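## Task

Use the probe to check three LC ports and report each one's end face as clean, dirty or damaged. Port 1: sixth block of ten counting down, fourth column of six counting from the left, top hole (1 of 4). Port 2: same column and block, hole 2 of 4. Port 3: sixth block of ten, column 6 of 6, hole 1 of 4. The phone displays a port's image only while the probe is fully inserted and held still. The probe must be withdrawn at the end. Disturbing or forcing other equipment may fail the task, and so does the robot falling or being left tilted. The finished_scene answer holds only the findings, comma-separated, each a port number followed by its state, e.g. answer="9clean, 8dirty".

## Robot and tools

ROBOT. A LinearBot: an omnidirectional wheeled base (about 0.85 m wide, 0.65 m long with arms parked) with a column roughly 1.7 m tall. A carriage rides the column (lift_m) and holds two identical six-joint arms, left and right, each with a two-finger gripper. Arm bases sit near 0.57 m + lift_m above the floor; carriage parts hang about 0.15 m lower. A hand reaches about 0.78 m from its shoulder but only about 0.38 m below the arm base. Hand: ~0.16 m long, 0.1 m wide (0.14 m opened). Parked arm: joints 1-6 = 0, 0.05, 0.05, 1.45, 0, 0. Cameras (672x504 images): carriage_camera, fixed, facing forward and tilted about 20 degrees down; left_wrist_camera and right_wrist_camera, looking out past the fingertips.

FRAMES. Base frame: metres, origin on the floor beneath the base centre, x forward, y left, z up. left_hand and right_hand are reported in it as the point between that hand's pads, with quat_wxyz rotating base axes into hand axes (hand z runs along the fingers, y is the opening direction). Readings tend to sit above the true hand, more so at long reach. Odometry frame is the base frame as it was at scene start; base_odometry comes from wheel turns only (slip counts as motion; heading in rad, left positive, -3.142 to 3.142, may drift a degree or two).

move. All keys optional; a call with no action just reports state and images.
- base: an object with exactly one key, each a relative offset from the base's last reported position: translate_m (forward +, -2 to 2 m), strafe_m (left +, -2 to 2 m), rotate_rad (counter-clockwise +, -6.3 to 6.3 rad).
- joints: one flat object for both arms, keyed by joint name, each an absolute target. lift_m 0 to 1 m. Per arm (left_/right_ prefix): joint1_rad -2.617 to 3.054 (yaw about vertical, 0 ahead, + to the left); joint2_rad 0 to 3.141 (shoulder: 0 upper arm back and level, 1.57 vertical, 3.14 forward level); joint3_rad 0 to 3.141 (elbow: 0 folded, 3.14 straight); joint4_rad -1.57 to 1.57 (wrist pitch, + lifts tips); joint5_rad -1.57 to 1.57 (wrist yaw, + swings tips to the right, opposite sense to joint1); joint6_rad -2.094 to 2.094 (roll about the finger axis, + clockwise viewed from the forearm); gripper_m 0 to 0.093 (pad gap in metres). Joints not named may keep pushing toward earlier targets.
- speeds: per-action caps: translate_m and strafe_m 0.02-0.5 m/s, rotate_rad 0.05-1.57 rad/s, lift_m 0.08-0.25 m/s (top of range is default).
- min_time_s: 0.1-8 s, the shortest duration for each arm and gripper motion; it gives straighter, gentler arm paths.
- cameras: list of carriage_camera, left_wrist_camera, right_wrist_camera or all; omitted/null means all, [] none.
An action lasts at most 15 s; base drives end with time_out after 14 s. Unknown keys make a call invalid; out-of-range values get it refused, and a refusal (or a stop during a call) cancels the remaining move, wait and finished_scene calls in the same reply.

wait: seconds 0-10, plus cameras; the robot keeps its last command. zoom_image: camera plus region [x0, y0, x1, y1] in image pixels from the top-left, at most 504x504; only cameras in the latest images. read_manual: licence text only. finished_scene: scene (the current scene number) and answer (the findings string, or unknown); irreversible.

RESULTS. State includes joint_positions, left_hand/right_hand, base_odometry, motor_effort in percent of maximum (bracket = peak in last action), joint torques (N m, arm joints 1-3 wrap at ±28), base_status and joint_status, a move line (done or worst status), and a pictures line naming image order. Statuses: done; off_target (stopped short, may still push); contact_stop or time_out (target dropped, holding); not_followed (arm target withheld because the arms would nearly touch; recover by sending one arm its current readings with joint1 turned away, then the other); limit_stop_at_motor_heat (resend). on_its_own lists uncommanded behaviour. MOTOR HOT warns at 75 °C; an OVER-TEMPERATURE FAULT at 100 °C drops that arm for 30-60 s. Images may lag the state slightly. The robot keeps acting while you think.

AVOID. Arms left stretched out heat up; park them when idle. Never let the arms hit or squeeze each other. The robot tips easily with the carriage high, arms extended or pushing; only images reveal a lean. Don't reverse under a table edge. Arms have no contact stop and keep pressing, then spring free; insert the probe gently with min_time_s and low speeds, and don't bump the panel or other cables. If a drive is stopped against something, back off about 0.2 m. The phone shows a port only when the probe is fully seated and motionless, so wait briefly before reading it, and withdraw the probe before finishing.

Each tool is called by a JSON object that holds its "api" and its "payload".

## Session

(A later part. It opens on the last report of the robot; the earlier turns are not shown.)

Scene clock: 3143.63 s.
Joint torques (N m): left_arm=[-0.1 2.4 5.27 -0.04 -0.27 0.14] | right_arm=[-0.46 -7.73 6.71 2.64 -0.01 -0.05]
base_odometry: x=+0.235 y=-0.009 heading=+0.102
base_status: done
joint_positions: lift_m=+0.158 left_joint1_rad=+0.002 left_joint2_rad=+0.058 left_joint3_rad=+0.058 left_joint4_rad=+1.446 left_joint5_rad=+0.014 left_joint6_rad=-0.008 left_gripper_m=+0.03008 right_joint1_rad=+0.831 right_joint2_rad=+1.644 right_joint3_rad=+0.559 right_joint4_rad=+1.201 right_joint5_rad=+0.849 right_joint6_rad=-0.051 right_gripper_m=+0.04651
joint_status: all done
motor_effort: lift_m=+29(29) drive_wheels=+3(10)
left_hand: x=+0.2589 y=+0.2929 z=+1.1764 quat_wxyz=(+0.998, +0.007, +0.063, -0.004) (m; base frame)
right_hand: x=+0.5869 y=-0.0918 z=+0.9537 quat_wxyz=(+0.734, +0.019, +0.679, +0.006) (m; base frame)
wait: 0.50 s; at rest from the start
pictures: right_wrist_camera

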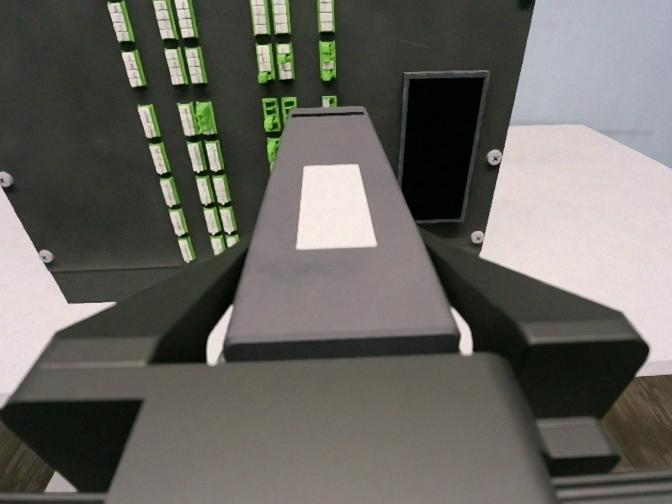

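{"api": "move", "payload": {"base": {"translate_m":-0.0015}, "joints": {"right_joint5_rad":0.862}, "speeds": {"translate_m":0.02}, "cameras": []}}

{"api": "wait", "payload": {"seconds": 0.8, "cameras": ["right_wrist_camera"]}}

{"api": "zoom_image", "payload": {"camera": "right_wrist_camera", "region": [316, 84, 346, 110]}}

Scene clock: 3156.50 s.
Joint torques (N m): left_arm=[-0.1 2.66 5.29 -0.11 -0.26 0.13] | right_arm=[-0.55 -7.68 6.68 2.65 0.07 -0.05]
move: done
base_odometry: x=+0.233 y=-0.009 heading=+0.102
base_status: done
joint_positions: lift_m=+0.158 left_joint1_rad=+0.002 left_joint2_rad=+0.057 left_joint3_rad=+0.058 left_joint4_rad=+1.449 left_joint5_rad=+0.014 left_joint6_rad=-0.008 left_gripper_m=+0.03008 right_joint1_rad=+0.832 right_joint2_rad=+1.644 right_joint3_rad=+0.559 right_joint4_rad=+1.202 right_joint5_rad=+0.859 right_joint6_rad=-0.051 right_gripper_m=+0.04652
joint_status: all done
motor_effort: lift_m=+29(30) drive_wheels=+2(10)
left_hand: x=+0.2577 y=+0.2929 z=+1.1766 quat_wxyz=(+0.998, +0.007, +0.060, -0.004) (m; base frame)
right_hand: x=+0.5868 y=-0.0933 z=+0.9536 quat_wxyz=(+0.733, +0.023, +0.679, +0.003) (m; base frame)
pictures: none
No camera images: "cameras" was empty.

Scene clock: 3157.30 s.
Joint torques (N m): left_arm=[-0.09 2.55 5.26 -0.07 -0.26 0.13] | right_arm=[-0.49 -7.72 6.69 2.61 0.07 -0.05]
base_odometry: x=+0.233 y=-0.009 heading=+0.102
base_status: done
joint_positions: lift_m=+0.158 left_joint1_rad=+0.002 left_joint2_rad=+0.057 left_joint3_rad=+0.058 left_joint4_rad=+1.449 left_joint5_rad=+0.014 left_joint6_rad=-0.008 left_gripper_m=+0.03008 right_joint1_rad=+0.832 right_joint2_rad=+1.644 right_joint3_rad=+0.559 right_joint4_rad=+1.202 right_joint5_rad=+0.859 right_joint6_rad=-0.051 right_gripper_m=+0.04652
joint_status: all done
motor_effort: lift_m=+29(30) drive_wheels=+1(10)
left_hand: x=+0.2577 y=+0.2929 z=+1.1766 quat_wxyz=(+0.998, +0.007, +0.060, -0.004) (m; base frame)
right_hand: x=+0.5868 y=-0.0933 z=+0.9536 quat_wxyz=(+0.733, +0.023, +0.679, +0.003) (m; base frame)
wait: 0.80 s; at rest by 0.27 s
pictures: right_wrist_camera

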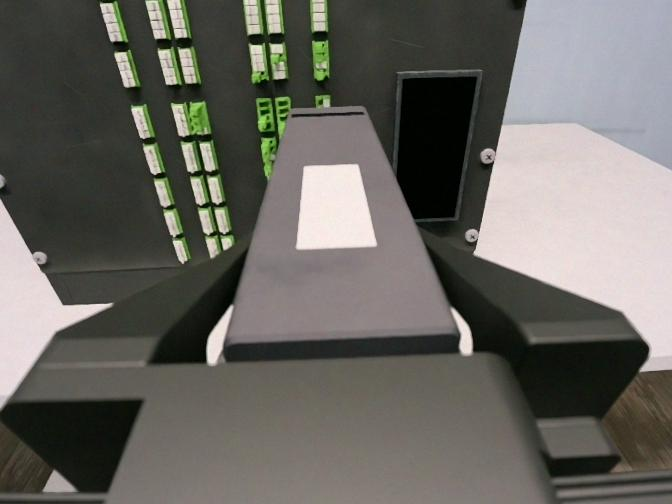

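Scaled by 16.800.

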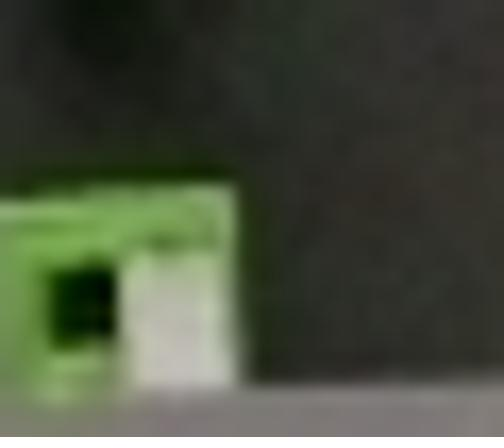

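{"api": "move", "payload": {"joints": {"right_joint5_rad":0.838}, "min_time_s": 0.4, "cameras": []}}

{"api": "wait", "payload": {"seconds": 0.5, "cameras": ["right_wrist_camera"]}}

{"api": "zoom_image", "payload": {"camera": "right_wrist_camera", "region": [316, 84, 346, 110]}}

Scene clock: 3167.77 s.
Joint torques (N m): left_arm=[0.03 2.62 5.29 -0.08 -0.26 0.14] | right_arm=[-0.4 -7.75 6.68 2.64 -0.06 -0.04]
move: done
base_odometry: x=+0.233 y=-0.009 heading=+0.102
base_status: not commanded
joint_positions: lift_m=+0.158 left_joint1_rad=+0.002 left_joint2_rad=+0.057 left_joint3_rad=+0.058 left_joint4_rad=+1.449 left_joint5_rad=+0.014 left_joint6_rad=-0.008 left_gripper_m=+0.03008 right_joint1_rad=+0.832 right_joint2_rad=+1.644 right_joint3_rad=+0.559 right_joint4_rad=+1.202 right_joint5_rad=+0.851 right_joint6_rad=-0.051 right_gripper_m=+0.04652
joint_status: all done
motor_effort: lift_m=+29(30) drive_wheels=+1(1)
left_hand: x=+0.2577 y=+0.2929 z=+1.1766 quat_wxyz=(+0.998, +0.007, +0.060, -0.004) (m; base frame)
right_hand: x=+0.5868 y=-0.0920 z=+0.9537 quat_wxyz=(+0.734, +0.020, +0.679, +0.005) (m; base frame)
pictures: none
No camera images: "cameras" was empty.

Scene clock: 3168.27 s.
Joint torques (N m): left_arm=[-0.05 2.52 5.34 -0.08 -0.26 0.15] | right_arm=[-0.39 -7.72 6.72 2.63 -0.09 -0.05]
base_odometry: x=+0.233 y=-0.009 heading=+0.102
base_status: not commanded
joint_positions: lift_m=+0.158 left_joint1_rad=+0.002 left_joint2_rad=+0.057 left_joint3_rad=+0.058 left_joint4_rad=+1.449 left_joint5_rad=+0.014 left_joint6_rad=-0.008 left_gripper_m=+0.03008 right_joint1_rad=+0.832 right_joint2_rad=+1.644 right_joint3_rad=+0.559 right_joint4_rad=+1.202 right_joint5_rad=+0.850 right_joint6_rad=-0.051 right_gripper_m=+0.04652
joint_status: all done
motor_effort: lift_m=+29(30) drive_wheels=+1(1)
left_hand: x=+0.2577 y=+0.2929 z=+1.1766 quat_wxyz=(+0.998, +0.007, +0.060, -0.004) (m; base frame)
right_hand: x=+0.5868 y=-0.0920 z=+0.9537 quat_wxyz=(+0.734, +0.020, +0.679, +0.005) (m; base frame)
wait: 0.50 s; at rest by 0.27 s
pictures: right_wrist_camera

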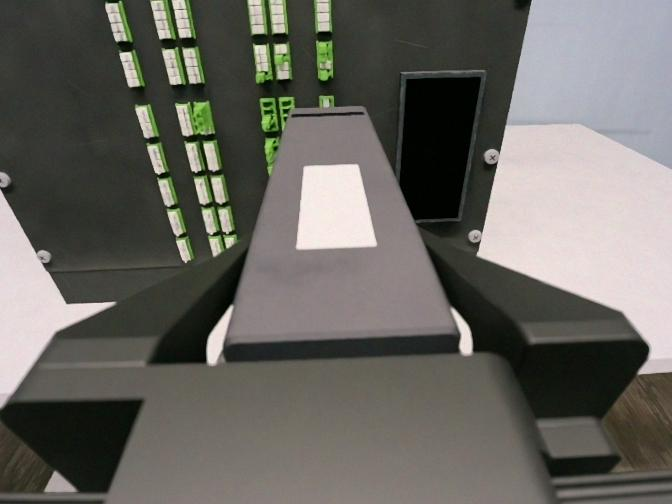

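Scaled by 16.800.

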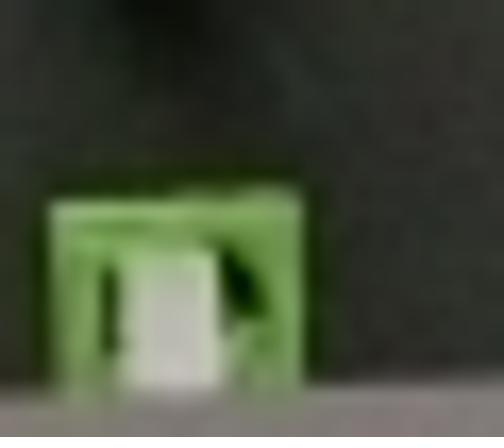

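{"api": "move", "payload": {"joints": {"right_joint5_rad":0.835,"lift_m":0.1566}, "min_time_s": 0.4, "cameras": []}}

{"api": "wait", "payload": {"seconds": 0.5, "cameras": ["right_wrist_camera"]}}

{"api": "zoom_image", "payload": {"camera": "right_wrist_camera", "region": [316, 84, 346, 110]}}

Scene clock: 3179.53 s.
Joint torques (N m): left_arm=[-0.06 2.62 5.49 -0.09 -0.26 0.13] | right_arm=[-0.42 -7.66 6.78 2.65 -0.07 -0.05]
move: done
base_odometry: x=+0.233 y=-0.009 heading=+0.102
base_status: not commanded
joint_positions: lift_m=+0.157 left_joint1_rad=+0.002 left_joint2_rad=+0.056 left_joint3_rad=+0.056 left_joint4_rad=+1.449 left_joint5_rad=+0.014 left_joint6_rad=-0.008 left_gripper_m=+0.03008 right_joint1_rad=+0.832 right_joint2_rad=+1.644 right_joint3_rad=+0.559 right_joint4_rad=+1.201 right_joint5_rad=+0.847 right_joint6_rad=-0.051 right_gripper_m=+0.04651
joint_status: all done
motor_effort: lift_m=+24(25) drive_wheels=+1(3)
left_hand: x=+0.2580 y=+0.2929 z=+1.1756 quat_wxyz=(+0.998, +0.007, +0.061, -0.004) (m; base frame)
right_hand: x=+0.5868 y=-0.0914 z=+0.9532 quat_wxyz=(+0.734, +0.019, +0.679, +0.006) (m; base frame)
pictures: none
No camera images: "cameras" was empty.

Scene clock: 3180.03 s.
Joint torques (N m): left_arm=[-0.02 2.61 5.46 -0.08 -0.26 0.15] | right_arm=[-0.36 -7.72 6.74 2.64 -0.08 -0.06]
base_odometry: x=+0.233 y=-0.009 heading=+0.102
base_status: not commanded
joint_positions: lift_m=+0.157 left_joint1_rad=+0.002 left_joint2_rad=+0.056 left_joint3_rad=+0.056 left_joint4_rad=+1.449 left_joint5_rad=+0.014 left_joint6_rad=-0.008 left_gripper_m=+0.03008 right_joint1_rad=+0.832 right_joint2_rad=+1.644 right_joint3_rad=+0.559 right_joint4_rad=+1.201 right_joint5_rad=+0.847 right_joint6_rad=-0.051 right_gripper_m=+0.04651
joint_status: all done
motor_effort: lift_m=+24(25) drive_wheels=+1(3)
left_hand: x=+0.2580 y=+0.2929 z=+1.1756 quat_wxyz=(+0.998, +0.007, +0.061, -0.004) (m; base frame)
right_hand: x=+0.5868 y=-0.0914 z=+0.9532 quat_wxyz=(+0.734, +0.019, +0.679, +0.006) (m; base frame)
wait: 0.50 s; at rest by 0.27 s
pictures: right_wrist_camera

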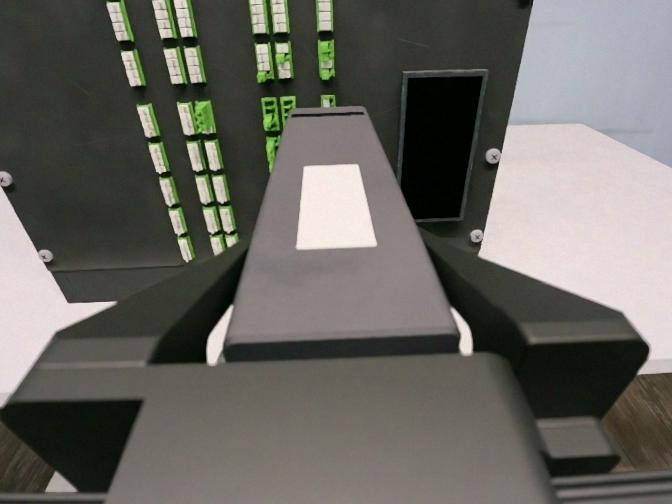

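Scaled by 16.800.

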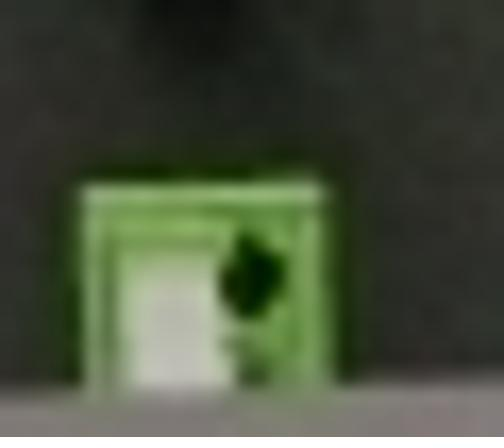

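{"api": "move", "payload": {"base": {"translate_m":0.0025}, "joints": {"right_joint5_rad":0.845,"right_joint1_rad":0.831}, "speeds": {"translate_m":0.02}, "cameras": []}}

{"api": "wait", "payload": {"seconds": 1.2, "cameras": ["right_wrist_camera"]}}

{"api": "zoom_image", "payload": {"camera": "right_wrist_camera", "region": [316, 84, 346, 110]}}

Scene clock: 3188.30 s.
Joint torques (N m): left_arm=[-0.06 2.62 5.63 -0.1 -0.25 0.14] | right_arm=[-0.7 -7.87 6.74 2.64 -0.03 -0.05]
move: done
base_odometry: x=+0.236 y=-0.009 heading=+0.101
base_status: done
joint_positions: lift_m=+0.157 left_joint1_rad=+0.002 left_joint2_rad=+0.056 left_joint3_rad=+0.056 left_joint4_rad=+1.451 left_joint5_rad=+0.014 left_joint6_rad=-0.008 left_gripper_m=+0.03008 right_joint1_rad=+0.835 right_joint2_rad=+1.644 right_joint3_rad=+0.559 right_joint4_rad=+1.202 right_joint5_rad=+0.850 right_joint6_rad=-0.051 right_gripper_m=+0.04651
joint_status: all done
motor_effort: lift_m=+24(25) drive_wheels=+2(9)
left_hand: x=+0.2573 y=+0.2929 z=+1.1757 quat_wxyz=(+0.998, +0.007, +0.060, -0.004) (m; base frame)
right_hand: x=+0.5862 y=-0.0908 z=+0.9533 quat_wxyz=(+0.734, +0.019, +0.679, +0.007) (m; base frame)
pictures: none
No camera images: "cameras" was empty.

Scene clock: 3189.50 s.
Joint torques (N m): left_arm=[-0.06 2.62 5.46 -0.1 -0.26 0.13] | right_arm=[-0.66 -7.72 6.75 2.63 -0.01 -0.06]
base_odometry: x=+0.236 y=-0.009 heading=+0.101
base_status: done
joint_positions: lift_m=+0.157 left_joint1_rad=+0.002 left_joint2_rad=+0.056 left_joint3_rad=+0.056 left_joint4_rad=+1.451 left_joint5_rad=+0.014 left_joint6_rad=-0.008 left_gripper_m=+0.03008 right_joint1_rad=+0.835 right_joint2_rad=+1.644 right_joint3_rad=+0.559 right_joint4_rad=+1.202 right_joint5_rad=+0.850 right_joint6_rad=-0.051 right_gripper_m=+0.04651
joint_status: all done
motor_effort: lift_m=+25(25) drive_wheels=+2(9)
left_hand: x=+0.2573 y=+0.2929 z=+1.1757 quat_wxyz=(+0.998, +0.007, +0.060, -0.004) (m; base frame)
right_hand: x=+0.5862 y=-0.0908 z=+0.9533 quat_wxyz=(+0.734, +0.019, +0.679, +0.007) (m; base frame)
wait: 1.20 s; at rest by 0.27 s
pictures: right_wrist_camera

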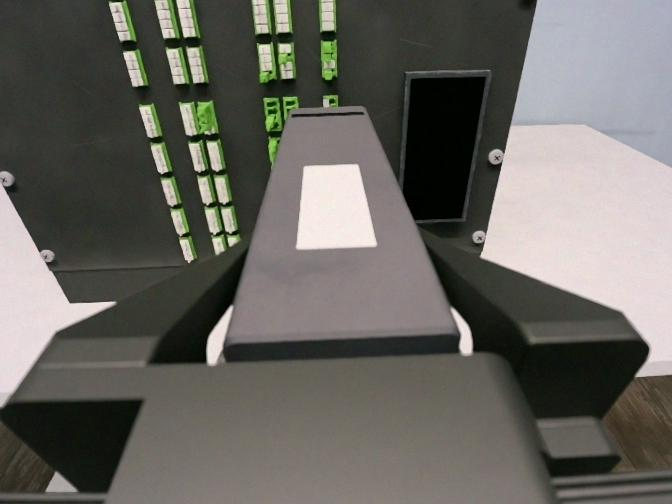

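Scaled by 16.800.

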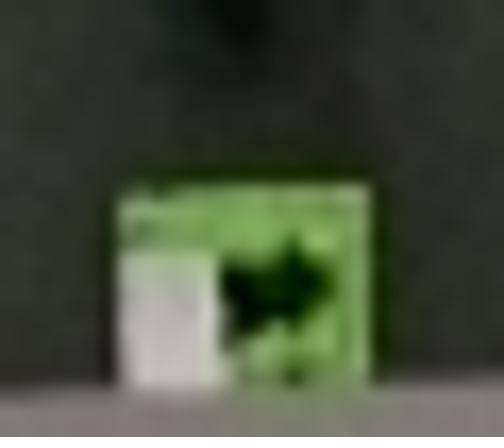

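{"api": "move", "payload": {"base": {"translate_m":-0.0025}, "joints": {"right_joint5_rad":0.848}, "speeds": {"translate_m":0.02}, "cameras": []}}

{"api": "wait", "payload": {"seconds": 0.8, "cameras": ["right_wrist_camera"]}}

{"api": "zoom_image", "payload": {"camera": "right_wrist_camera", "region": [316, 84, 346, 110]}}

Scene clock: 3196.63 s.
Joint torques (N m): left_arm=[-0.03 2.55 5.41 -0.12 -0.3 0.14] | right_arm=[-0.47 -7.6 6.78 2.64 0.01 -0.06]
move: done
base_odometry: x=+0.233 y=-0.009 heading=+0.101
base_status: done
joint_positions: lift_m=+0.157 left_joint1_rad=+0.002 left_joint2_rad=+0.056 left_joint3_rad=+0.056 left_joint4_rad=+1.452 left_joint5_rad=+0.014 left_joint6_rad=-0.008 left_gripper_m=+0.03008 right_joint1_rad=+0.833 right_joint2_rad=+1.644 right_joint3_rad=+0.559 right_joint4_rad=+1.201 right_joint5_rad=+0.849 right_joint6_rad=-0.051 right_gripper_m=+0.04651
joint_status: all done
motor_effort: lift_m=+24(25) drive_wheels=+0(9)
left_hand: x=+0.2572 y=+0.2929 z=+1.1757 quat_wxyz=(+0.998, +0.007, +0.059, -0.004) (m; base frame)
right_hand: x=+0.5866 y=-0.0914 z=+0.9531 quat_wxyz=(+0.734, +0.019, +0.679, +0.006) (m; base frame)
pictures: none
No camera images: "cameras" was empty.

Scene clock: 3197.43 s.
Joint torques (N m): left_arm=[-0.03 2.58 5.38 -0.12 -0.26 0.14] | right_arm=[-0.57 -7.79 6.72 2.64 0.04 -0.05]
base_odometry: x=+0.233 y=-0.009 heading=+0.101
base_status: done
joint_positions: lift_m=+0.157 left_joint1_rad=+0.002 left_joint2_rad=+0.056 left_joint3_rad=+0.056 left_joint4_rad=+1.452 left_joint5_rad=+0.014 left_joint6_rad=-0.008 left_gripper_m=+0.03008 right_joint1_rad=+0.833 right_joint2_rad=+1.644 right_joint3_rad=+0.559 right_joint4_rad=+1.201 right_joint5_rad=+0.849 right_joint6_rad=-0.051 right_gripper_m=+0.04651
joint_status: all done
motor_effort: lift_m=+24(25) drive_wheels=-2(9)
left_hand: x=+0.2572 y=+0.2929 z=+1.1757 quat_wxyz=(+0.998, +0.007, +0.059, -0.004) (m; base frame)
right_hand: x=+0.5866 y=-0.0914 z=+0.9531 quat_wxyz=(+0.734, +0.019, +0.679, +0.006) (m; base frame)
wait: 0.80 s; at rest by 0.27 s
pictures: right_wrist_camera

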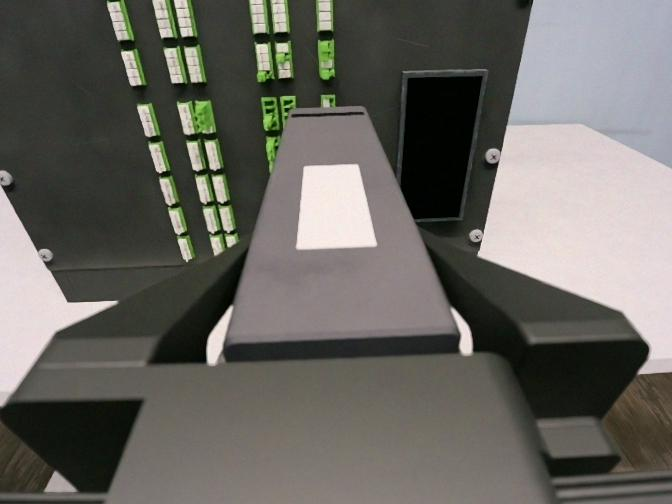

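Scaled by 16.800.

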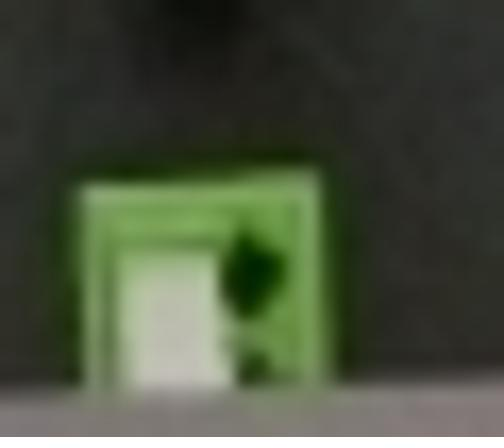

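{"api": "move", "payload": {"base": {"strafe_m":-0.0006}, "speeds": {"strafe_m":0.02}, "cameras": []}}

{"api": "wait", "payload": {"seconds": 0.8, "cameras": ["right_wrist_camera"]}}

{"api": "zoom_image", "payload": {"camera": "right_wrist_camera", "region": [316, 84, 346, 110]}}

{"api": "move", "payload": {"base": {"translate_m":0.0015}, "speeds": {"translate_m":0.02}, "cameras": []}}

{"api": "wait", "payload": {"seconds": 0.8, "cameras": ["right_wrist_camera"]}}

{"api": "zoom_image", "payload": {"camera": "right_wrist_camera", "region": [316, 84, 346, 110]}}

Scene clock: 3212.43 s.
Joint torques (N m): left_arm=[-0.03 2.59 5.68 -0.14 -0.28 0.14] | right_arm=[-0.55 -7.82 6.72 2.63 0.03 -0.04]
move: done
base_odometry: x=+0.233 y=-0.010 heading=+0.101
base_status: done
joint_positions: lift_m=+0.157 left_joint1_rad=+0.002 left_joint2_rad=+0.056 left_joint3_rad=+0.056 left_joint4_rad=+1.452 left_joint5_rad=+0.014 left_joint6_rad=-0.008 left_gripper_m=+0.03008 right_joint1_rad=+0.833 right_joint2_rad=+1.644 right_joint3_rad=+0.559 right_joint4_rad=+1.201 right_joint5_rad=+0.849 right_joint6_rad=-0.051 right_gripper_m=+0.04651
joint_status: not commanded
motor_effort: lift_m=+24(25) drive_wheels=+0(3)
left_hand: x=+0.2572 y=+0.2930 z=+1.1757 quat_wxyz=(+0.998, +0.007, +0.059, -0.004) (m; base frame)
right_hand: x=+0.5866 y=-0.0914 z=+0.9531 quat_wxyz=(+0.734, +0.019, +0.679, +0.006) (m; base frame)
pictures: none
No camera images: "cameras" was empty.

Scene clock: 3213.23 s.
Joint torques (N m): left_arm=[-0.03 2.65 5.37 -0.13 -0.26 0.14] | right_arm=[-0.51 -7.82 6.69 2.64 0.02 -0.05]
base_odometry: x=+0.233 y=-0.010 heading=+0.101
base_status: done
joint_positions: lift_m=+0.157 left_joint1_rad=+0.002 left_joint2_rad=+0.056 left_joint3_rad=+0.056 left_joint4_rad=+1.452 left_joint5_rad=+0.014 left_joint6_rad=-0.008 left_gripper_m=+0.03008 right_joint1_rad=+0.833 right_joint2_rad=+1.644 right_joint3_rad=+0.559 right_joint4_rad=+1.201 right_joint5_rad=+0.849 right_joint6_rad=-0.051 right_gripper_m=+0.04652
joint_status: not commanded
motor_effort: lift_m=+24(25) drive_wheels=+0(3)
left_hand: x=+0.2572 y=+0.2930 z=+1.1757 quat_wxyz=(+0.998, +0.007, +0.059, -0.004) (m; base frame)
right_hand: x=+0.5866 y=-0.0914 z=+0.9531 quat_wxyz=(+0.734, +0.019, +0.679, +0.006) (m; base frame)
wait: 0.80 s; at rest by 0.27 s
pictures: right_wrist_camera

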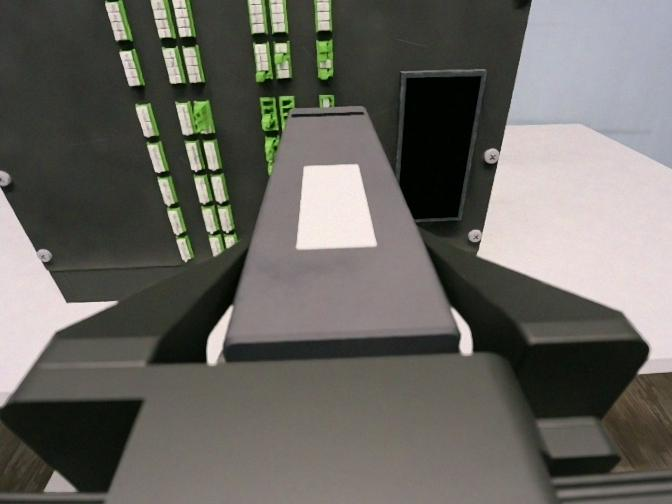

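Scaled by 16.800.

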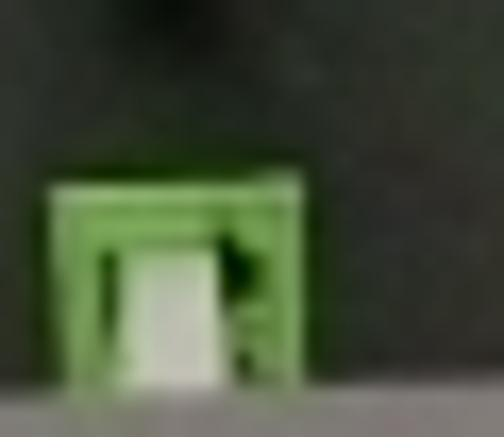

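Scene clock: 3213.90 s.
Joint torques (N m): left_arm=[-0.08 2.59 5.45 -0.14 -0.23 0.12] | right_arm=[-0.27 -7.65 6.71 2.63 -0.02 -0.04]
move: done
base_odometry: x=+0.235 y=-0.010 heading=+0.101
base_status: done
joint_positions: lift_m=+0.157 left_joint1_rad=+0.002 left_joint2_rad=+0.056 left_joint3_rad=+0.056 left_joint4_rad=+1.453 left_joint5_rad=+0.014 left_joint6_rad=-0.008 left_gripper_m=+0.03008 right_joint1_rad=+0.833 right_joint2_rad=+1.644 right_joint3_rad=+0.559 right_joint4_rad=+1.201 right_joint5_rad=+0.849 right_joint6_rad=-0.051 right_gripper_m=+0.04651
joint_status: not commanded
motor_effort: lift_m=+24(25) drive_wheels=+0(6)
left_hand: x=+0.2569 y=+0.2930 z=+1.1757 quat_wxyz=(+0.998, +0.007, +0.059, -0.004) (m; base frame)
right_hand: x=+0.5866 y=-0.0914 z=+0.9531 quat_wxyz=(+0.734, +0.019, +0.679, +0.006) (m; base frame)
pictures: none
No camera images: "cameras" was empty.

Scene clock: 3214.70 s.
Joint torques (N m): left_arm=[-0.1 2.62 5.45 -0.11 -0.26 0.15] | right_arm=[-0.5 -7.77 6.74 2.63 0.02 -0.06]
base_odometry: x=+0.235 y=-0.010 heading=+0.101
base_status: done
joint_positions: lift_m=+0.157 left_joint1_rad=+0.002 left_joint2_rad=+0.056 left_joint3_rad=+0.056 left_joint4_rad=+1.453 left_joint5_rad=+0.014 left_joint6_rad=-0.008 left_gripper_m=+0.03008 right_joint1_rad=+0.833 right_joint2_rad=+1.644 right_joint3_rad=+0.559 right_joint4_rad=+1.201 right_joint5_rad=+0.849 right_joint6_rad=-0.051 right_gripper_m=+0.04652
joint_status: not commanded
motor_effort: lift_m=+24(25) drive_wheels=+0(6)
left_hand: x=+0.2569 y=+0.2930 z=+1.1757 quat_wxyz=(+0.998, +0.007, +0.059, -0.004) (m; base frame)
right_hand: x=+0.5866 y=-0.0914 z=+0.9531 quat_wxyz=(+0.734, +0.019, +0.679, +0.006) (m; base frame)
wait: 0.80 s; at rest by 0.27 s
pictures: right_wrist_camera

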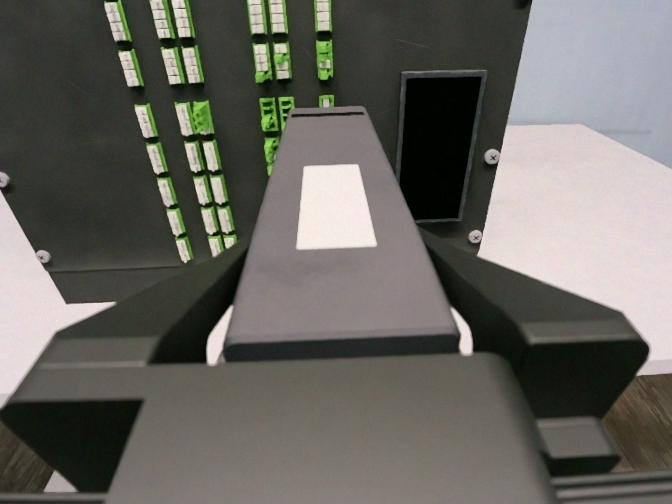

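Scaled by 16.800.

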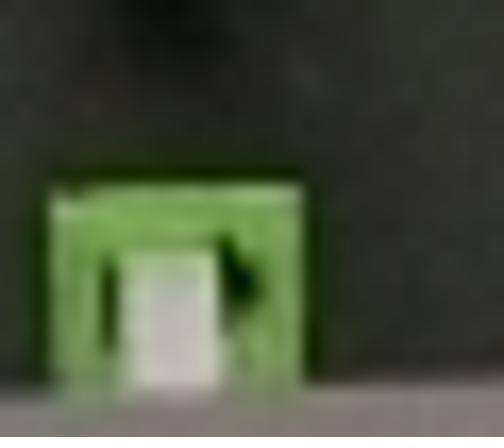

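{"api": "move", "payload": {"joints": {"right_joint5_rad":0.8345,"lift_m":0.1563}, "min_time_s": 0.4, "cameras": []}}

{"api": "wait", "payload": {"seconds": 0.5, "cameras": ["right_wrist_camera"]}}

{"api": "zoom_image", "payload": {"camera": "right_wrist_camera", "region": [316, 84, 346, 110]}}

Scene clock: 3225.13 s.
Joint torques (N m): left_arm=[-0.08 2.62 5.44 -0.14 -0.29 0.15] | right_arm=[-0.51 -7.69 6.72 2.64 -0.09 -0.05]
move: done
base_odometry: x=+0.235 y=-0.010 heading=+0.101
base_status: not commanded
joint_positions: lift_m=+0.157 left_joint1_rad=+0.002 left_joint2_rad=+0.056 left_joint3_rad=+0.056 left_joint4_rad=+1.453 left_joint5_rad=+0.014 left_joint6_rad=-0.008 left_gripper_m=+0.03008 right_joint1_rad=+0.833 right_joint2_rad=+1.644 right_joint3_rad=+0.559 right_joint4_rad=+1.201 right_joint5_rad=+0.847 right_joint6_rad=-0.051 right_gripper_m=+0.04651
joint_status: all done
motor_effort: lift_m=+23(24) drive_wheels=+0(0)
left_hand: x=+0.2569 y=+0.2930 z=+1.1755 quat_wxyz=(+0.998, +0.007, +0.059, -0.004) (m; base frame)
right_hand: x=+0.5866 y=-0.0910 z=+0.9529 quat_wxyz=(+0.734, +0.018, +0.679, +0.007) (m; base frame)
pictures: none
No camera images: "cameras" was empty.

Scene clock: 3225.63 s.
Joint torques (N m): left_arm=[-0.03 2.62 5.42 -0.13 -0.26 0.14] | right_arm=[-0.53 -7.76 6.69 2.63 -0.09 -0.04]
base_odometry: x=+0.235 y=-0.010 heading=+0.101
base_status: not commanded
joint_positions: lift_m=+0.157 left_joint1_rad=+0.002 left_joint2_rad=+0.056 left_joint3_rad=+0.056 left_joint4_rad=+1.453 left_joint5_rad=+0.014 left_joint6_rad=-0.008 left_gripper_m=+0.03008 right_joint1_rad=+0.833 right_joint2_rad=+1.644 right_joint3_rad=+0.559 right_joint4_rad=+1.201 right_joint5_rad=+0.847 right_joint6_rad=-0.051 right_gripper_m=+0.04651
joint_status: all done
motor_effort: lift_m=+23(24) drive_wheels=+0(0)
left_hand: x=+0.2569 y=+0.2930 z=+1.1755 quat_wxyz=(+0.998, +0.007, +0.059, -0.004) (m; base frame)
right_hand: x=+0.5866 y=-0.0910 z=+0.9530 quat_wxyz=(+0.734, +0.018, +0.679, +0.007) (m; base frame)
wait: 0.50 s; at rest by 0.27 s
pictures: right_wrist_camera

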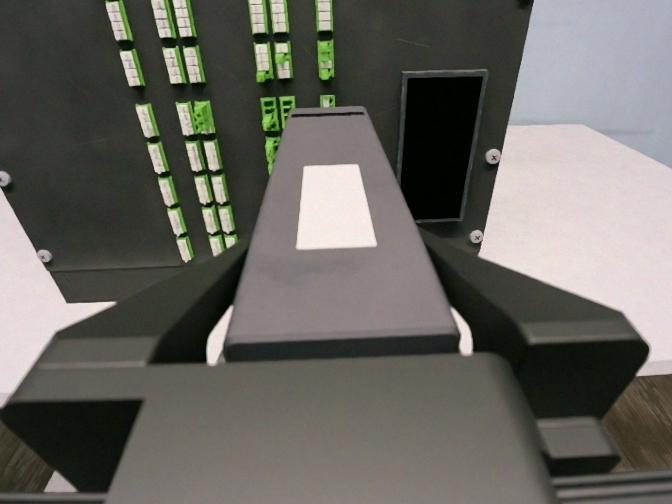

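Scaled by 16.800.

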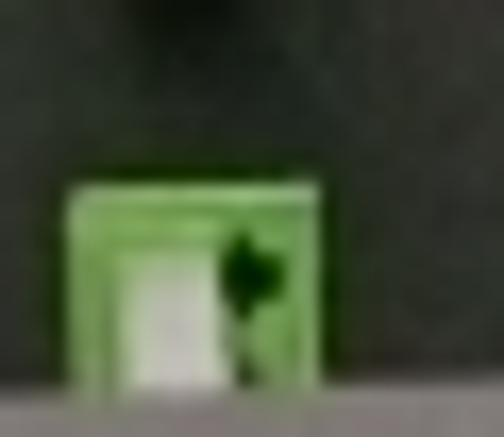

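Aligned; forward only with base, no arm command.

{"api": "move", "payload": {"base": {"translate_m":0.0015}, "speeds": {"translate_m":0.02}, "cameras": []}}

{"api": "wait", "payload": {"seconds": 0.8, "cameras": ["right_wrist_camera"]}}

{"api": "zoom_image", "payload": {"camera": "right_wrist_camera", "region": [316, 84, 346, 110]}}

Scene clock: 3234.13 s.
Joint torques (N m): left_arm=[-0.09 2.48 5.46 -0.14 -0.23 0.13] | right_arm=[-0.44 -7.86 6.76 2.63 -0.03 -0.05]
move: done
base_odometry: x=+0.236 y=-0.010 heading=+0.101
base_status: done
joint_positions: lift_m=+0.157 left_joint1_rad=+0.002 left_joint2_rad=+0.056 left_joint3_rad=+0.056 left_joint4_rad=+1.454 left_joint5_rad=+0.014 left_joint6_rad=-0.008 left_gripper_m=+0.03008 right_joint1_rad=+0.832 right_joint2_rad=+1.644 right_joint3_rad=+0.559 right_joint4_rad=+1.202 right_joint5_rad=+0.845 right_joint6_rad=-0.051 right_gripper_m=+0.04651
joint_status: not commanded
motor_effort: lift_m=+23(23) drive_wheels=+1(6)
left_hand: x=+0.2567 y=+0.2930 z=+1.1755 quat_wxyz=(+0.998, +0.007, +0.058, -0.004) (m; base frame)
right_hand: x=+0.5868 y=-0.0909 z=+0.9531 quat_wxyz=(+0.734, +0.018, +0.679, +0.007) (m; base frame)
pictures: none
No camera images: "cameras" was empty.

Scene clock: 3234.93 s.
Joint torques (N m): left_arm=[0.01 2.63 5.42 -0.17 -0.25 0.14] | right_arm=[-0.44 -7.75 6.68 2.62 -0.06 -0.06]
base_odometry: x=+0.236 y=-0.010 heading=+0.101
base_status: done
joint_positions: lift_m=+0.157 left_joint1_rad=+0.002 left_joint2_rad=+0.056 left_joint3_rad=+0.056 left_joint4_rad=+1.454 left_joint5_rad=+0.014 left_joint6_rad=-0.008 left_gripper_m=+0.03008 right_joint1_rad=+0.832 right_joint2_rad=+1.644 right_joint3_rad=+0.559 right_joint4_rad=+1.202 right_joint5_rad=+0.845 right_joint6_rad=-0.051 right_gripper_m=+0.04651
joint_status: not commanded
motor_effort: lift_m=+22(23) drive_wheels=+1(6)
left_hand: x=+0.2567 y=+0.2930 z=+1.1755 quat_wxyz=(+0.998, +0.007, +0.058, -0.004) (m; base frame)
right_hand: x=+0.5868 y=-0.0909 z=+0.9531 quat_wxyz=(+0.734, +0.018, +0.679, +0.007) (m; base frame)
wait: 0.80 s; at rest by 0.27 s
pictures: right_wrist_camera

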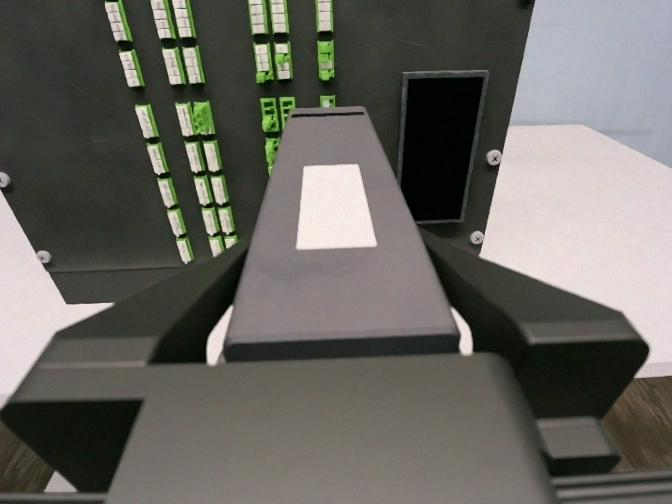

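Scaled by 16.800.

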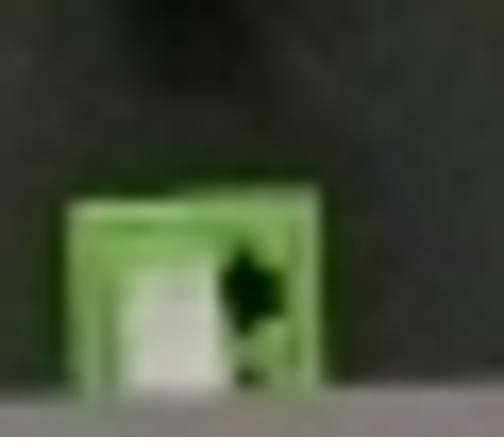

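{"api": "move", "payload": {"base": {"translate_m":0.003}, "joints": {"right_joint5_rad":0.848}, "speeds": {"translate_m":0.02}, "cameras": []}}

{"api": "wait", "payload": {"seconds": 0.8, "cameras": ["right_wrist_camera"]}}

{"api": "zoom_image", "payload": {"camera": "right_wrist_camera", "region": [316, 84, 346, 110]}}

Scene clock: 3242.90 s.
Joint torques (N m): left_arm=[-0.05 2.54 5.44 -0.14 -0.26 0.14] | right_arm=[-0.43 -7.65 6.6 2.62 0 -0.05]
move: done
base_odometry: x=+0.239 y=-0.010 heading=+0.101
base_status: done
joint_positions: lift_m=+0.157 left_joint1_rad=+0.002 left_joint2_rad=+0.056 left_joint3_rad=+0.056 left_joint4_rad=+1.454 left_joint5_rad=+0.014 left_joint6_rad=-0.008 left_gripper_m=+0.03008 right_joint1_rad=+0.832 right_joint2_rad=+1.644 right_joint3_rad=+0.559 right_joint4_rad=+1.202 right_joint5_rad=+0.849 right_joint6_rad=-0.051 right_gripper_m=+0.04651
joint_status: all done
motor_effort: lift_m=+23(23) drive_wheels=-3(9)
left_hand: x=+0.2568 y=+0.2930 z=+1.1755 quat_wxyz=(+0.998, +0.007, +0.058, -0.004) (m; base frame)
right_hand: x=+0.5867 y=-0.0916 z=+0.9531 quat_wxyz=(+0.734, +0.020, +0.679, +0.006) (m; base frame)
pictures: none
No camera images: "cameras" was empty.

Scene clock: 3243.70 s.
Joint torques (N m): left_arm=[-0.08 2.61 5.46 -0.12 -0.26 0.14] | right_arm=[-0.42 -7.76 6.76 2.63 0.02 -0.04]
base_odometry: x=+0.239 y=-0.010 heading=+0.101
base_status: done
joint_positions: lift_m=+0.157 left_joint1_rad=+0.002 left_joint2_rad=+0.056 left_joint3_rad=+0.056 left_joint4_rad=+1.454 left_joint5_rad=+0.014 left_joint6_rad=-0.008 left_gripper_m=+0.03008 right_joint1_rad=+0.832 right_joint2_rad=+1.644 right_joint3_rad=+0.559 right_joint4_rad=+1.202 right_joint5_rad=+0.849 right_joint6_rad=-0.051 right_gripper_m=+0.04651
joint_status: all done
motor_effort: lift_m=+23(23) drive_wheels=+2(9)
left_hand: x=+0.2568 y=+0.2930 z=+1.1755 quat_wxyz=(+0.998, +0.007, +0.058, -0.004) (m; base frame)
right_hand: x=+0.5867 y=-0.0916 z=+0.9531 quat_wxyz=(+0.734, +0.020, +0.679, +0.006) (m; base frame)
wait: 0.80 s; at rest by 0.27 s
pictures: right_wrist_camera

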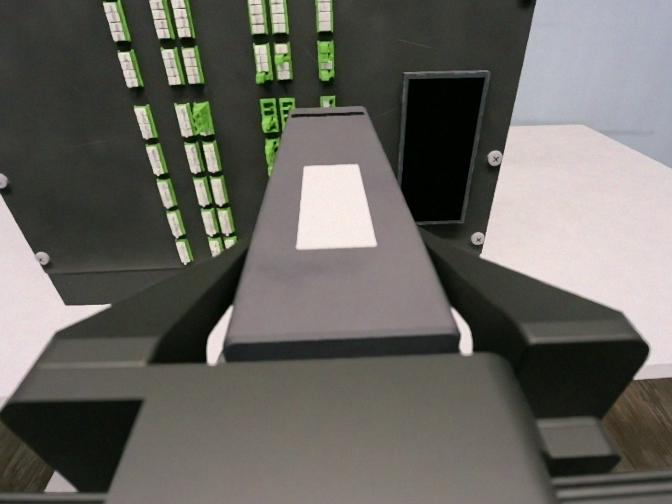

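Scaled by 16.800.

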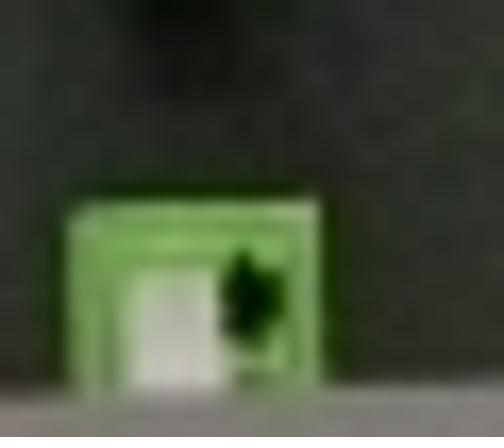

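{"api": "move", "payload": {"base": {"translate_m":0.004}, "speeds": {"translate_m":0.02}, "cameras": []}}

{"api": "wait", "payload": {"seconds": 0.8, "cameras": []}}

{"api": "move", "payload": {"base": {"translate_m":0.003}, "speeds": {"translate_m":0.02}, "cameras": []}}

{"api": "wait", "payload": {"seconds": 0.8, "cameras": ["right_wrist_camera"]}}

{"api": "zoom_image", "payload": {"camera": "right_wrist_camera", "region": [316, 84, 346, 110]}}

Scene clock: 3254.10 s.
Joint torques (N m): left_arm=[-0.03 2.61 5.41 -0.14 -0.26 0.14] | right_arm=[-0.57 -7.61 6.75 2.64 0.02 -0.05]
move: done
base_odometry: x=+0.243 y=-0.009 heading=+0.100
base_status: done
joint_positions: lift_m=+0.157 left_joint1_rad=+0.002 left_joint2_rad=+0.056 left_joint3_rad=+0.056 left_joint4_rad=+1.454 left_joint5_rad=+0.014 left_joint6_rad=-0.008 left_gripper_m=+0.03008 right_joint1_rad=+0.832 right_joint2_rad=+1.644 right_joint3_rad=+0.559 right_joint4_rad=+1.202 right_joint5_rad=+0.849 right_joint6_rad=-0.051 right_gripper_m=+0.04651
joint_status: not commanded
motor_effort: lift_m=+22(23) drive_wheels=-5(8)
left_hand: x=+0.2568 y=+0.2930 z=+1.1755 quat_wxyz=(+0.998, +0.007, +0.058, -0.004) (m; base frame)
right_hand: x=+0.5868 y=-0.0916 z=+0.9531 quat_wxyz=(+0.734, +0.019, +0.679, +0.006) (m; base frame)
pictures: none
No camera images: "cameras" was empty.

Scene clock: 3254.90 s.
Joint torques (N m): left_arm=[0.01 2.67 5.44 -0.14 -0.26 0.14] | right_arm=[-0.46 -7.8 6.74 2.63 0.03 -0.05]
base_odometry: x=+0.243 y=-0.009 heading=+0.100
base_status: done
joint_positions: lift_m=+0.157 left_joint1_rad=+0.002 left_joint2_rad=+0.056 left_joint3_rad=+0.056 left_joint4_rad=+1.454 left_joint5_rad=+0.014 left_joint6_rad=-0.008 left_gripper_m=+0.03008 right_joint1_rad=+0.832 right_joint2_rad=+1.644 right_joint3_rad=+0.559 right_joint4_rad=+1.202 right_joint5_rad=+0.849 right_joint6_rad=-0.051 right_gripper_m=+0.04651
joint_status: not commanded
motor_effort: lift_m=+22(23) drive_wheels=-4(8)
left_hand: x=+0.2568 y=+0.2930 z=+1.1755 quat_wxyz=(+0.998, +0.007, +0.058, -0.004) (m; base frame)
right_hand: x=+0.5868 y=-0.0916 z=+0.9531 quat_wxyz=(+0.734, +0.019, +0.679, +0.006) (m; base frame)
wait: 0.80 s; at rest by 0.27 s
pictures: none
No camera images: "cameras" was empty.

Scene clock: 3255.63 s.
Joint torques (N m): left_arm=[-0.06 2.47 5.37 -0.12 -0.26 0.14] | right_arm=[-0.43 -7.64 6.64 2.66 0.03 -0.05]
move: done
base_odometry: x=+0.246 y=-0.009 heading=+0.100
base_status: done
joint_positions: lift_m=+0.157 left_joint1_rad=+0.002 left_joint2_rad=+0.056 left_joint3_rad=+0.056 left_joint4_rad=+1.454 left_joint5_rad=+0.014 left_joint6_rad=-0.008 left_gripper_m=+0.03008 right_joint1_rad=+0.832 right_joint2_rad=+1.644 right_joint3_rad=+0.559 right_joint4_rad=+1.202 right_joint5_rad=+0.847 right_joint6_rad=-0.051 right_gripper_m=+0.04651
joint_status: not commanded
motor_effort: lift_m=+22(23) drive_wheels=+3(10)
left_hand: x=+0.2568 y=+0.2930 z=+1.1755 quat_wxyz=(+0.998, +0.007, +0.058, -0.004) (m; base frame)
right_hand: x=+0.5868 y=-0.0913 z=+0.9531 quat_wxyz=(+0.734, +0.019, +0.679, +0.007) (m; base frame)
pictures: none
No camera images: "cameras" was empty.

Scene clock: 3256.43 s.
Joint torques (N m): left_arm=[-0.06 2.59 5.39 -0.13 -0.28 0.14] | right_arm=[-0.4 -7.76 6.74 2.62 0.05 -0.05]
base_odometry: x=+0.246 y=-0.009 heading=+0.100
base_status: done
joint_positions: lift_m=+0.157 left_joint1_rad=+0.002 left_joint2_rad=+0.056 left_joint3_rad=+0.056 left_joint4_rad=+1.454 left_joint5_rad=+0.014 left_joint6_rad=-0.008 left_gripper_m=+0.03008 right_joint1_rad=+0.832 right_joint2_rad=+1.644 right_joint3_rad=+0.559 right_joint4_rad=+1.202 right_joint5_rad=+0.847 right_joint6_rad=-0.051 right_gripper_m=+0.04651
joint_status: not commanded
motor_effort: lift_m=+23(23) drive_wheels=+3(10)
left_hand: x=+0.2568 y=+0.2930 z=+1.1755 quat_wxyz=(+0.998, +0.007, +0.058, -0.004) (m; base frame)
right_hand: x=+0.5868 y=-0.0913 z=+0.9531 quat_wxyz=(+0.734, +0.019, +0.679, +0.007) (m; base frame)
wait: 0.80 s; at rest by 0.27 s
pictures: right_wrist_camera

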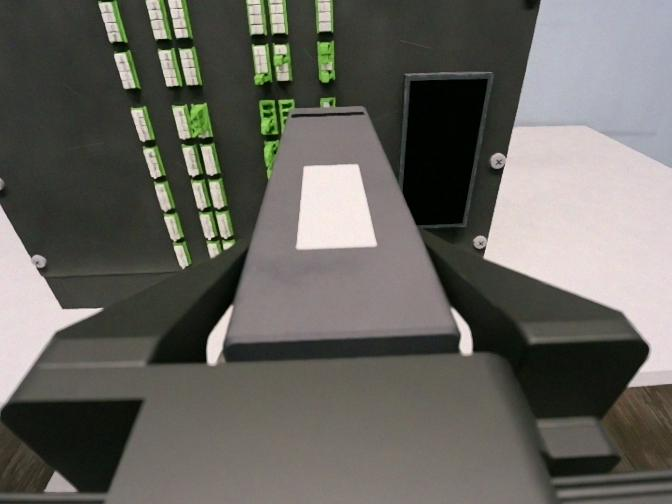

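Scaled by 16.800.

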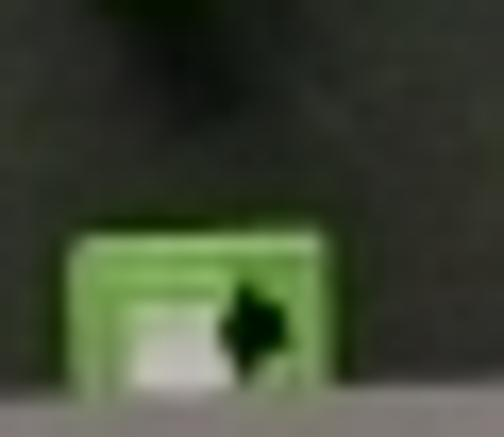

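{"api": "move", "payload": {"base": {"translate_m":0.003}, "speeds": {"translate_m":0.02}, "cameras": []}}

{"api": "wait", "payload": {"seconds": 1, "cameras": ["right_wrist_camera"]}}

{"api": "zoom_image", "payload": {"camera": "right_wrist_camera", "region": [400, 100, 490, 210]}}

Scene clock: 3264.90 s.
Joint torques (N m): left_arm=[-0.03 2.63 5.42 -0.11 -0.23 0.13] | right_arm=[-0.38 -7.58 6.75 2.66 0.07 -0.06]
move: done
base_odometry: x=+0.249 y=-0.009 heading=+0.099
base_status: done
joint_positions: lift_m=+0.157 left_joint1_rad=+0.002 left_joint2_rad=+0.056 left_joint3_rad=+0.056 left_joint4_rad=+1.453 left_joint5_rad=+0.014 left_joint6_rad=-0.008 left_gripper_m=+0.03008 right_joint1_rad=+0.833 right_joint2_rad=+1.644 right_joint3_rad=+0.559 right_joint4_rad=+1.202 right_joint5_rad=+0.847 right_joint6_rad=-0.051 right_gripper_m=+0.04651
joint_status: not commanded
motor_effort: lift_m=+23(24) drive_wheels=-4(10)
left_hand: x=+0.2569 y=+0.2930 z=+1.1755 quat_wxyz=(+0.998, +0.007, +0.059, -0.004) (m; base frame)
right_hand: x=+0.5866 y=-0.0910 z=+0.9531 quat_wxyz=(+0.734, +0.018, +0.679, +0.007) (m; base frame)
pictures: none
No camera images: "cameras" was empty.

Scene clock: 3265.90 s.
Joint torques (N m): left_arm=[-0.06 2.66 5.48 -0.11 -0.26 0.13] | right_arm=[-0.51 -7.76 6.69 2.63 0.04 -0.05]
base_odometry: x=+0.249 y=-0.009 heading=+0.099
base_status: done
joint_positions: lift_m=+0.157 left_joint1_rad=+0.002 left_joint2_rad=+0.056 left_joint3_rad=+0.056 left_joint4_rad=+1.453 left_joint5_rad=+0.014 left_joint6_rad=-0.008 left_gripper_m=+0.03008 right_joint1_rad=+0.833 right_joint2_rad=+1.644 right_joint3_rad=+0.559 right_joint4_rad=+1.202 right_joint5_rad=+0.847 right_joint6_rad=-0.051 right_gripper_m=+0.04651
joint_status: not commanded
motor_effort: lift_m=+23(24) drive_wheels=+3(10)
left_hand: x=+0.2569 y=+0.2930 z=+1.1755 quat_wxyz=(+0.998, +0.007, +0.059, -0.004) (m; base frame)
right_hand: x=+0.5866 y=-0.0910 z=+0.9531 quat_wxyz=(+0.734, +0.018, +0.679, +0.007) (m; base frame)
wait: 1.00 s; at rest by 0.27 s
pictures: right_wrist_camera

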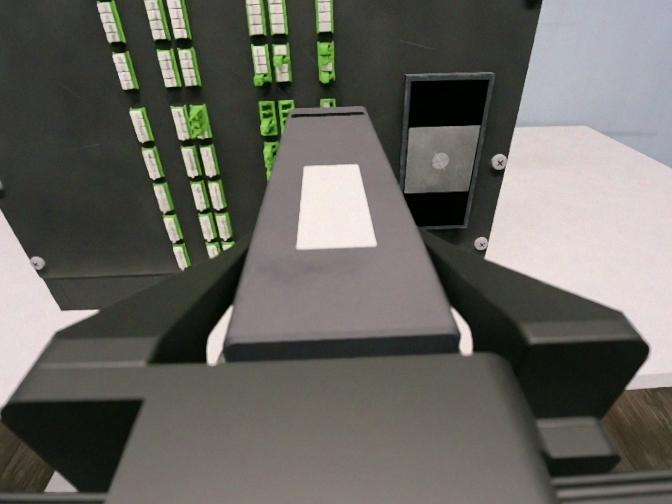

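Scaled by 4.582.

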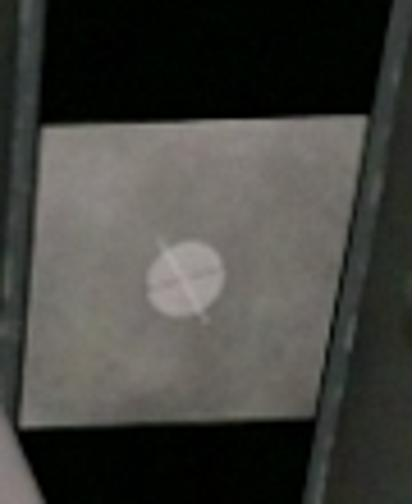

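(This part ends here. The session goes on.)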